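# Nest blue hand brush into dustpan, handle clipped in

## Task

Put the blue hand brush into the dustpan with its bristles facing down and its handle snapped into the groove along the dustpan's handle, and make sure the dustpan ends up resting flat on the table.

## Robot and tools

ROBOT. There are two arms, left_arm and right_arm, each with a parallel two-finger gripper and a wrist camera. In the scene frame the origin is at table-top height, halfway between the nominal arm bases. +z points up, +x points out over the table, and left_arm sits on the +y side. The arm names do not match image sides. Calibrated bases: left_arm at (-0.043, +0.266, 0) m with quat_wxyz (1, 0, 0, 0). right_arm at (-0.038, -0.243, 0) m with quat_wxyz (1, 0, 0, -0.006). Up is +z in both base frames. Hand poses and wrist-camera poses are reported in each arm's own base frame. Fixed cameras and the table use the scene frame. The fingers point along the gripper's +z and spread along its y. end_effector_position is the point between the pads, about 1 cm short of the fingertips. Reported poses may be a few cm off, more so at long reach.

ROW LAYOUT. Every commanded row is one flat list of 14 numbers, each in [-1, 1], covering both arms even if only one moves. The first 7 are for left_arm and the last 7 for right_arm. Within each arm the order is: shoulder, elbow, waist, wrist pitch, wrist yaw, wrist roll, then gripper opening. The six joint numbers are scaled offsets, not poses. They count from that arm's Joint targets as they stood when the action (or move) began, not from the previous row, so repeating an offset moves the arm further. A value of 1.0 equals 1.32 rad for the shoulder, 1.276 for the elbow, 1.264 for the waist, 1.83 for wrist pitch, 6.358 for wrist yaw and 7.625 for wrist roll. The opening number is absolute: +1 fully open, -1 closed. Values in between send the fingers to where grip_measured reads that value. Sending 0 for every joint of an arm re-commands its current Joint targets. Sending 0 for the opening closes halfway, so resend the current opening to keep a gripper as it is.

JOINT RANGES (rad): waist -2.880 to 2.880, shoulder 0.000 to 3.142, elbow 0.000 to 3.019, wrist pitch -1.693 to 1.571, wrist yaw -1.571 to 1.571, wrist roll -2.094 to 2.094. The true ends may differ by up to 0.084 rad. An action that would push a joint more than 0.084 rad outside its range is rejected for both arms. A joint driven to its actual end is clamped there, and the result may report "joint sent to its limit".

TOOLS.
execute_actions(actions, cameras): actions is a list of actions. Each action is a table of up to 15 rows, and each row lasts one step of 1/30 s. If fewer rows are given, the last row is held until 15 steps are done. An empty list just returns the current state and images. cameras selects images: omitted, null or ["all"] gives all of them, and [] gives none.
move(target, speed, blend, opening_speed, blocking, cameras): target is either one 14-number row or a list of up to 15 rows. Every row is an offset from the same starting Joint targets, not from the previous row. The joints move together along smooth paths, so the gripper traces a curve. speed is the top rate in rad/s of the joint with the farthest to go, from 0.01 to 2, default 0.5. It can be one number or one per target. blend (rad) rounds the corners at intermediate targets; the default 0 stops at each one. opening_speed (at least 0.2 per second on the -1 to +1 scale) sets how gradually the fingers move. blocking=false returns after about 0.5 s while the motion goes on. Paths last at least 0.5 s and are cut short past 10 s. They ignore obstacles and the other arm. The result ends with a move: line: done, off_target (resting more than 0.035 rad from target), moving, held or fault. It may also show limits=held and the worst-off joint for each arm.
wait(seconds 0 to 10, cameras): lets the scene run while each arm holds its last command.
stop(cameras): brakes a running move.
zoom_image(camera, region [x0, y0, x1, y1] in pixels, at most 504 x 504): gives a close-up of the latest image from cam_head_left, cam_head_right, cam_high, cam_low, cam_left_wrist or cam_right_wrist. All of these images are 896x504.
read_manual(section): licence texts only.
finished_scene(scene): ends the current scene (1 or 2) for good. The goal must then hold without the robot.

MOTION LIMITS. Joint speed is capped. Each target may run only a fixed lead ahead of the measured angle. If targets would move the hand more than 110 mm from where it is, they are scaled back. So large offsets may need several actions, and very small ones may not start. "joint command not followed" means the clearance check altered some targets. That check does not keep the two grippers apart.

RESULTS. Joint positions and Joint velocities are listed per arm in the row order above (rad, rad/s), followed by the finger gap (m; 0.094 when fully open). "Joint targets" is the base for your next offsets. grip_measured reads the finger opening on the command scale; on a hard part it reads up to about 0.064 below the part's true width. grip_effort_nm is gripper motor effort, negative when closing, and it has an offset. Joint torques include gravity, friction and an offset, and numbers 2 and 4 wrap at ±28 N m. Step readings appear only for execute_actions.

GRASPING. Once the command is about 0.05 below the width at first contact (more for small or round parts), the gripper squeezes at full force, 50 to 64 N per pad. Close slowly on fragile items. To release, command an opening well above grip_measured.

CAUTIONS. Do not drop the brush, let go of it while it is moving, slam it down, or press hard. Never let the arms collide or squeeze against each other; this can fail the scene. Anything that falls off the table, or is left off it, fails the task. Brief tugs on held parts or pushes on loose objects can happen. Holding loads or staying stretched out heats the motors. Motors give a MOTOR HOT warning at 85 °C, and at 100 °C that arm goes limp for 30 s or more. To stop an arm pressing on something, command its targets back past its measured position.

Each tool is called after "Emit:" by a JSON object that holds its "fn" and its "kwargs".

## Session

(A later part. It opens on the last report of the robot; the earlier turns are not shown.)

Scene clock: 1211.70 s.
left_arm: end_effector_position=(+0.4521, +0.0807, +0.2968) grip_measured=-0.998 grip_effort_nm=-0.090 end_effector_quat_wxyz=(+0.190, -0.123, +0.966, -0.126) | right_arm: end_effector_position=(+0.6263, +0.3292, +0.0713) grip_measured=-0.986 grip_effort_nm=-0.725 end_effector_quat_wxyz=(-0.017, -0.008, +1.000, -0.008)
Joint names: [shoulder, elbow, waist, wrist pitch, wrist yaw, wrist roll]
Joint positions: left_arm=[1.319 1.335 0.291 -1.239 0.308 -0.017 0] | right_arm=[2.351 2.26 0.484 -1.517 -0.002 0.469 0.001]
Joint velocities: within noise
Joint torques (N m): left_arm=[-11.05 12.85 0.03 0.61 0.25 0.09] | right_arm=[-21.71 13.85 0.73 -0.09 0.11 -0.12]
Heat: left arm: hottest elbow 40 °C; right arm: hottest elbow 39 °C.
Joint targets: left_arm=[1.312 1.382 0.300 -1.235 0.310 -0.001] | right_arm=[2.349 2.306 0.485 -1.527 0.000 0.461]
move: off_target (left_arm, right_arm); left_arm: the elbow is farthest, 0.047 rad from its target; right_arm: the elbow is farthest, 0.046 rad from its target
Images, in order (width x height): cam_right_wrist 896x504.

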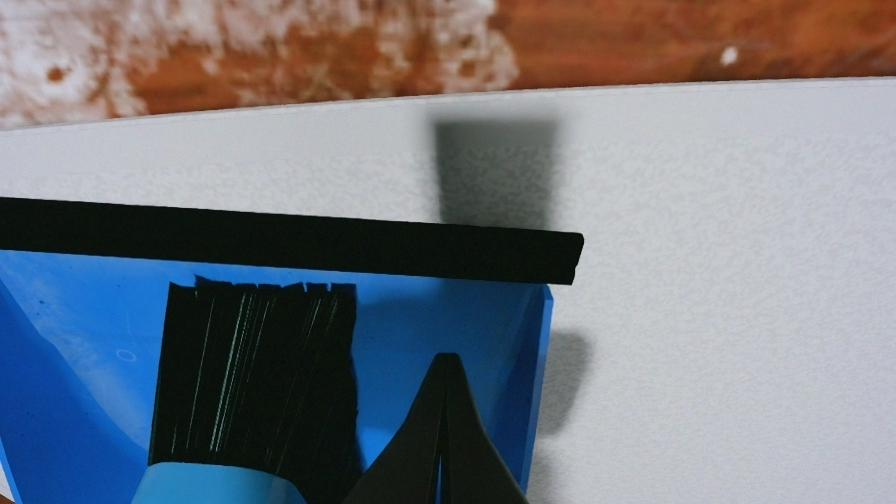

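Emit:
{"fn": "move", "kwargs": {"target": [0,0,0,0,0,0,-1,-1,-1,0.249,0.4,0,-0.06,-1], "speed": 0.6, "cameras": []}}

Emit:
{"fn": "move", "kwargs": {"target": [0,0,0,0,0,0,-1,0.267,-0.664,0.005,0.977,0,0,-1], "speed": 0.6, "cameras": ["cam_right_wrist","cam_low"]}}

Scene clock: 1221.13 s.
left_arm: end_effector_position=(+0.4521, +0.0807, +0.2968) grip_measured=-0.998 grip_effort_nm=-0.085 end_effector_quat_wxyz=(+0.190, -0.123, +0.966, -0.126) | right_arm: end_effector_position=(+0.3063, +0.3112, +0.3145) grip_measured=-0.986 grip_effort_nm=-0.716 end_effector_quat_wxyz=(+0.343, -0.353, +0.858, +0.147)
Joint names: [shoulder, elbow, waist, wrist pitch, wrist yaw, wrist roll]
Joint positions: left_arm=[1.319 1.335 0.291 -1.239 0.308 -0.016 0] | right_arm=[1.028 1.034 0.794 -0.812 -0.001 0.013 0.001]
Joint velocities: within noise
Joint torques (N m): left_arm=[-10.99 12.86 0.21 0.59 0.25 0.09] | right_arm=[-7.06 11.18 1.2 2.28 0.04 -0.09]
Heat: left arm: hottest elbow 41 °C; right arm: hottest elbow 41 °C.
Joint targets: left_arm=[1.312 1.382 0.300 -1.235 0.310 -0.001] | right_arm=[1.029 1.030 0.800 -0.795 0.000 0.004]
move: off_target (left_arm); left_arm: the elbow is farthest, 0.047 rad from its target
No camera images: "cameras" was empty.

Scene clock: 1224.77 s.
left_arm: end_effector_position=(+0.4521, +0.0807, +0.2968) grip_measured=-0.998 grip_effort_nm=-0.095 end_effector_quat_wxyz=(+0.190, -0.123, +0.966, -0.126) | right_arm: end_effector_position=(+0.2776, +0.2850, +0.1099) grip_measured=-0.986 grip_effort_nm=-0.725 end_effector_quat_wxyz=(+0.578, -0.298, +0.718, +0.249)
Joint names: [shoulder, elbow, waist, wrist pitch, wrist yaw, wrist roll]
Joint positions: left_arm=[1.319 1.335 0.291 -1.239 0.308 -0.016 0] | right_arm=[1.371 0.187 0.799 0.975 -0.001 0.013 0.001]
Joint velocities: within noise
Joint torques (N m): left_arm=[-10.87 12.83 0.21 0.58 0.26 0.09] | right_arm=[-5.54 5.23 1.32 2.67 0.03 -0.15]
Heat: left arm: hottest elbow 42 °C; right arm: hottest elbow 41 °C.
Joint targets: left_arm=[1.312 1.382 0.300 -1.235 0.310 -0.001] | right_arm=[1.382 0.182 0.806 0.993 0.000 0.004]
move: off_target (left_arm); left_arm: the elbow is farthest, 0.047 rad from its target
Images, in order (width x height): cam_low 896x504, cam_right_wrist 896x504.

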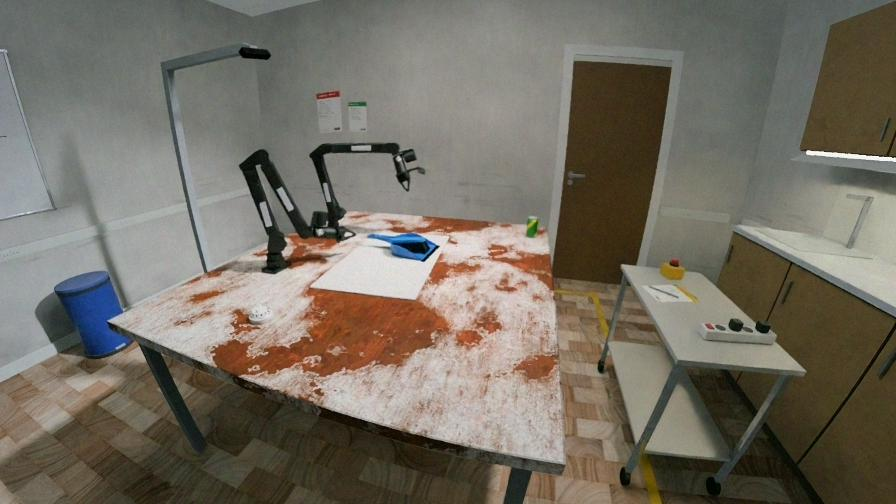

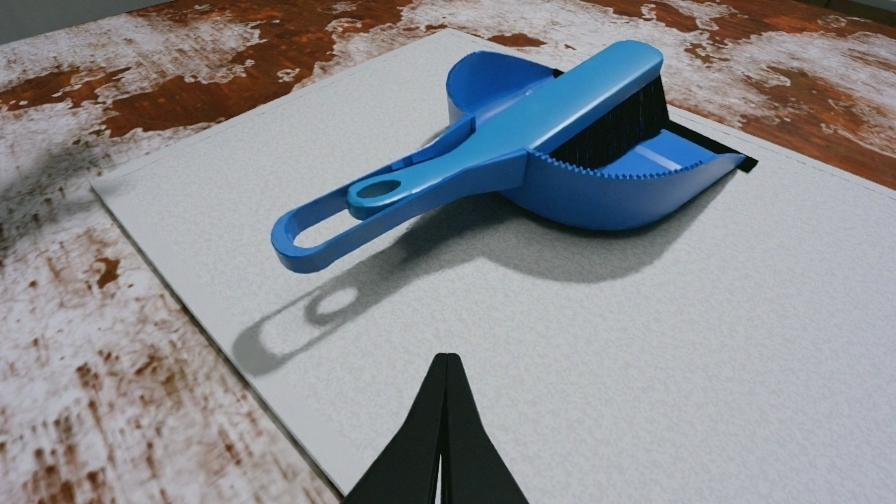

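Emit:
{"fn": "zoom_image", "kwargs": {"camera": "cam_right_wrist", "region": [260, 100, 560, 290]}}

Emit:
{"fn": "zoom_image", "kwargs": {"camera": "cam_right_wrist", "region": [330, 120, 470, 230]}}

Scaled by 1.680 from the camera's 896x504 image, which has a finer 1280x720 frame.

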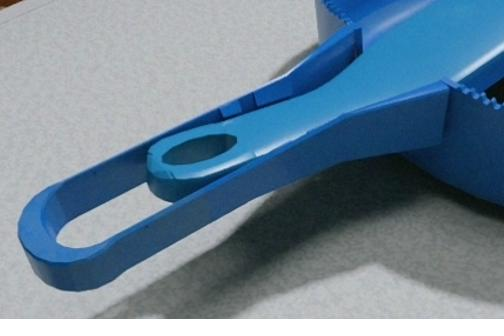

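Scaled by 3.600 from the camera's 896x504 image, which has a finer 1280x720 frame.

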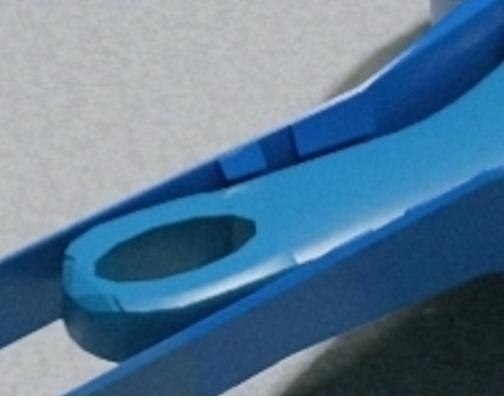

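Emit:
{"fn": "zoom_image", "kwargs": {"camera": "cam_right_wrist", "region": [380, 140, 470, 200]}}

Scaled by 5.600 from the camera's 896x504 image, which has a finer 1280x720 frame.

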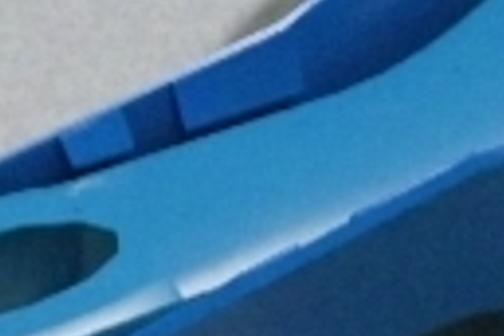

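Emit:
{"fn": "finished_scene", "kwargs": {"scene": 1}}

The scene is finished: the task was done.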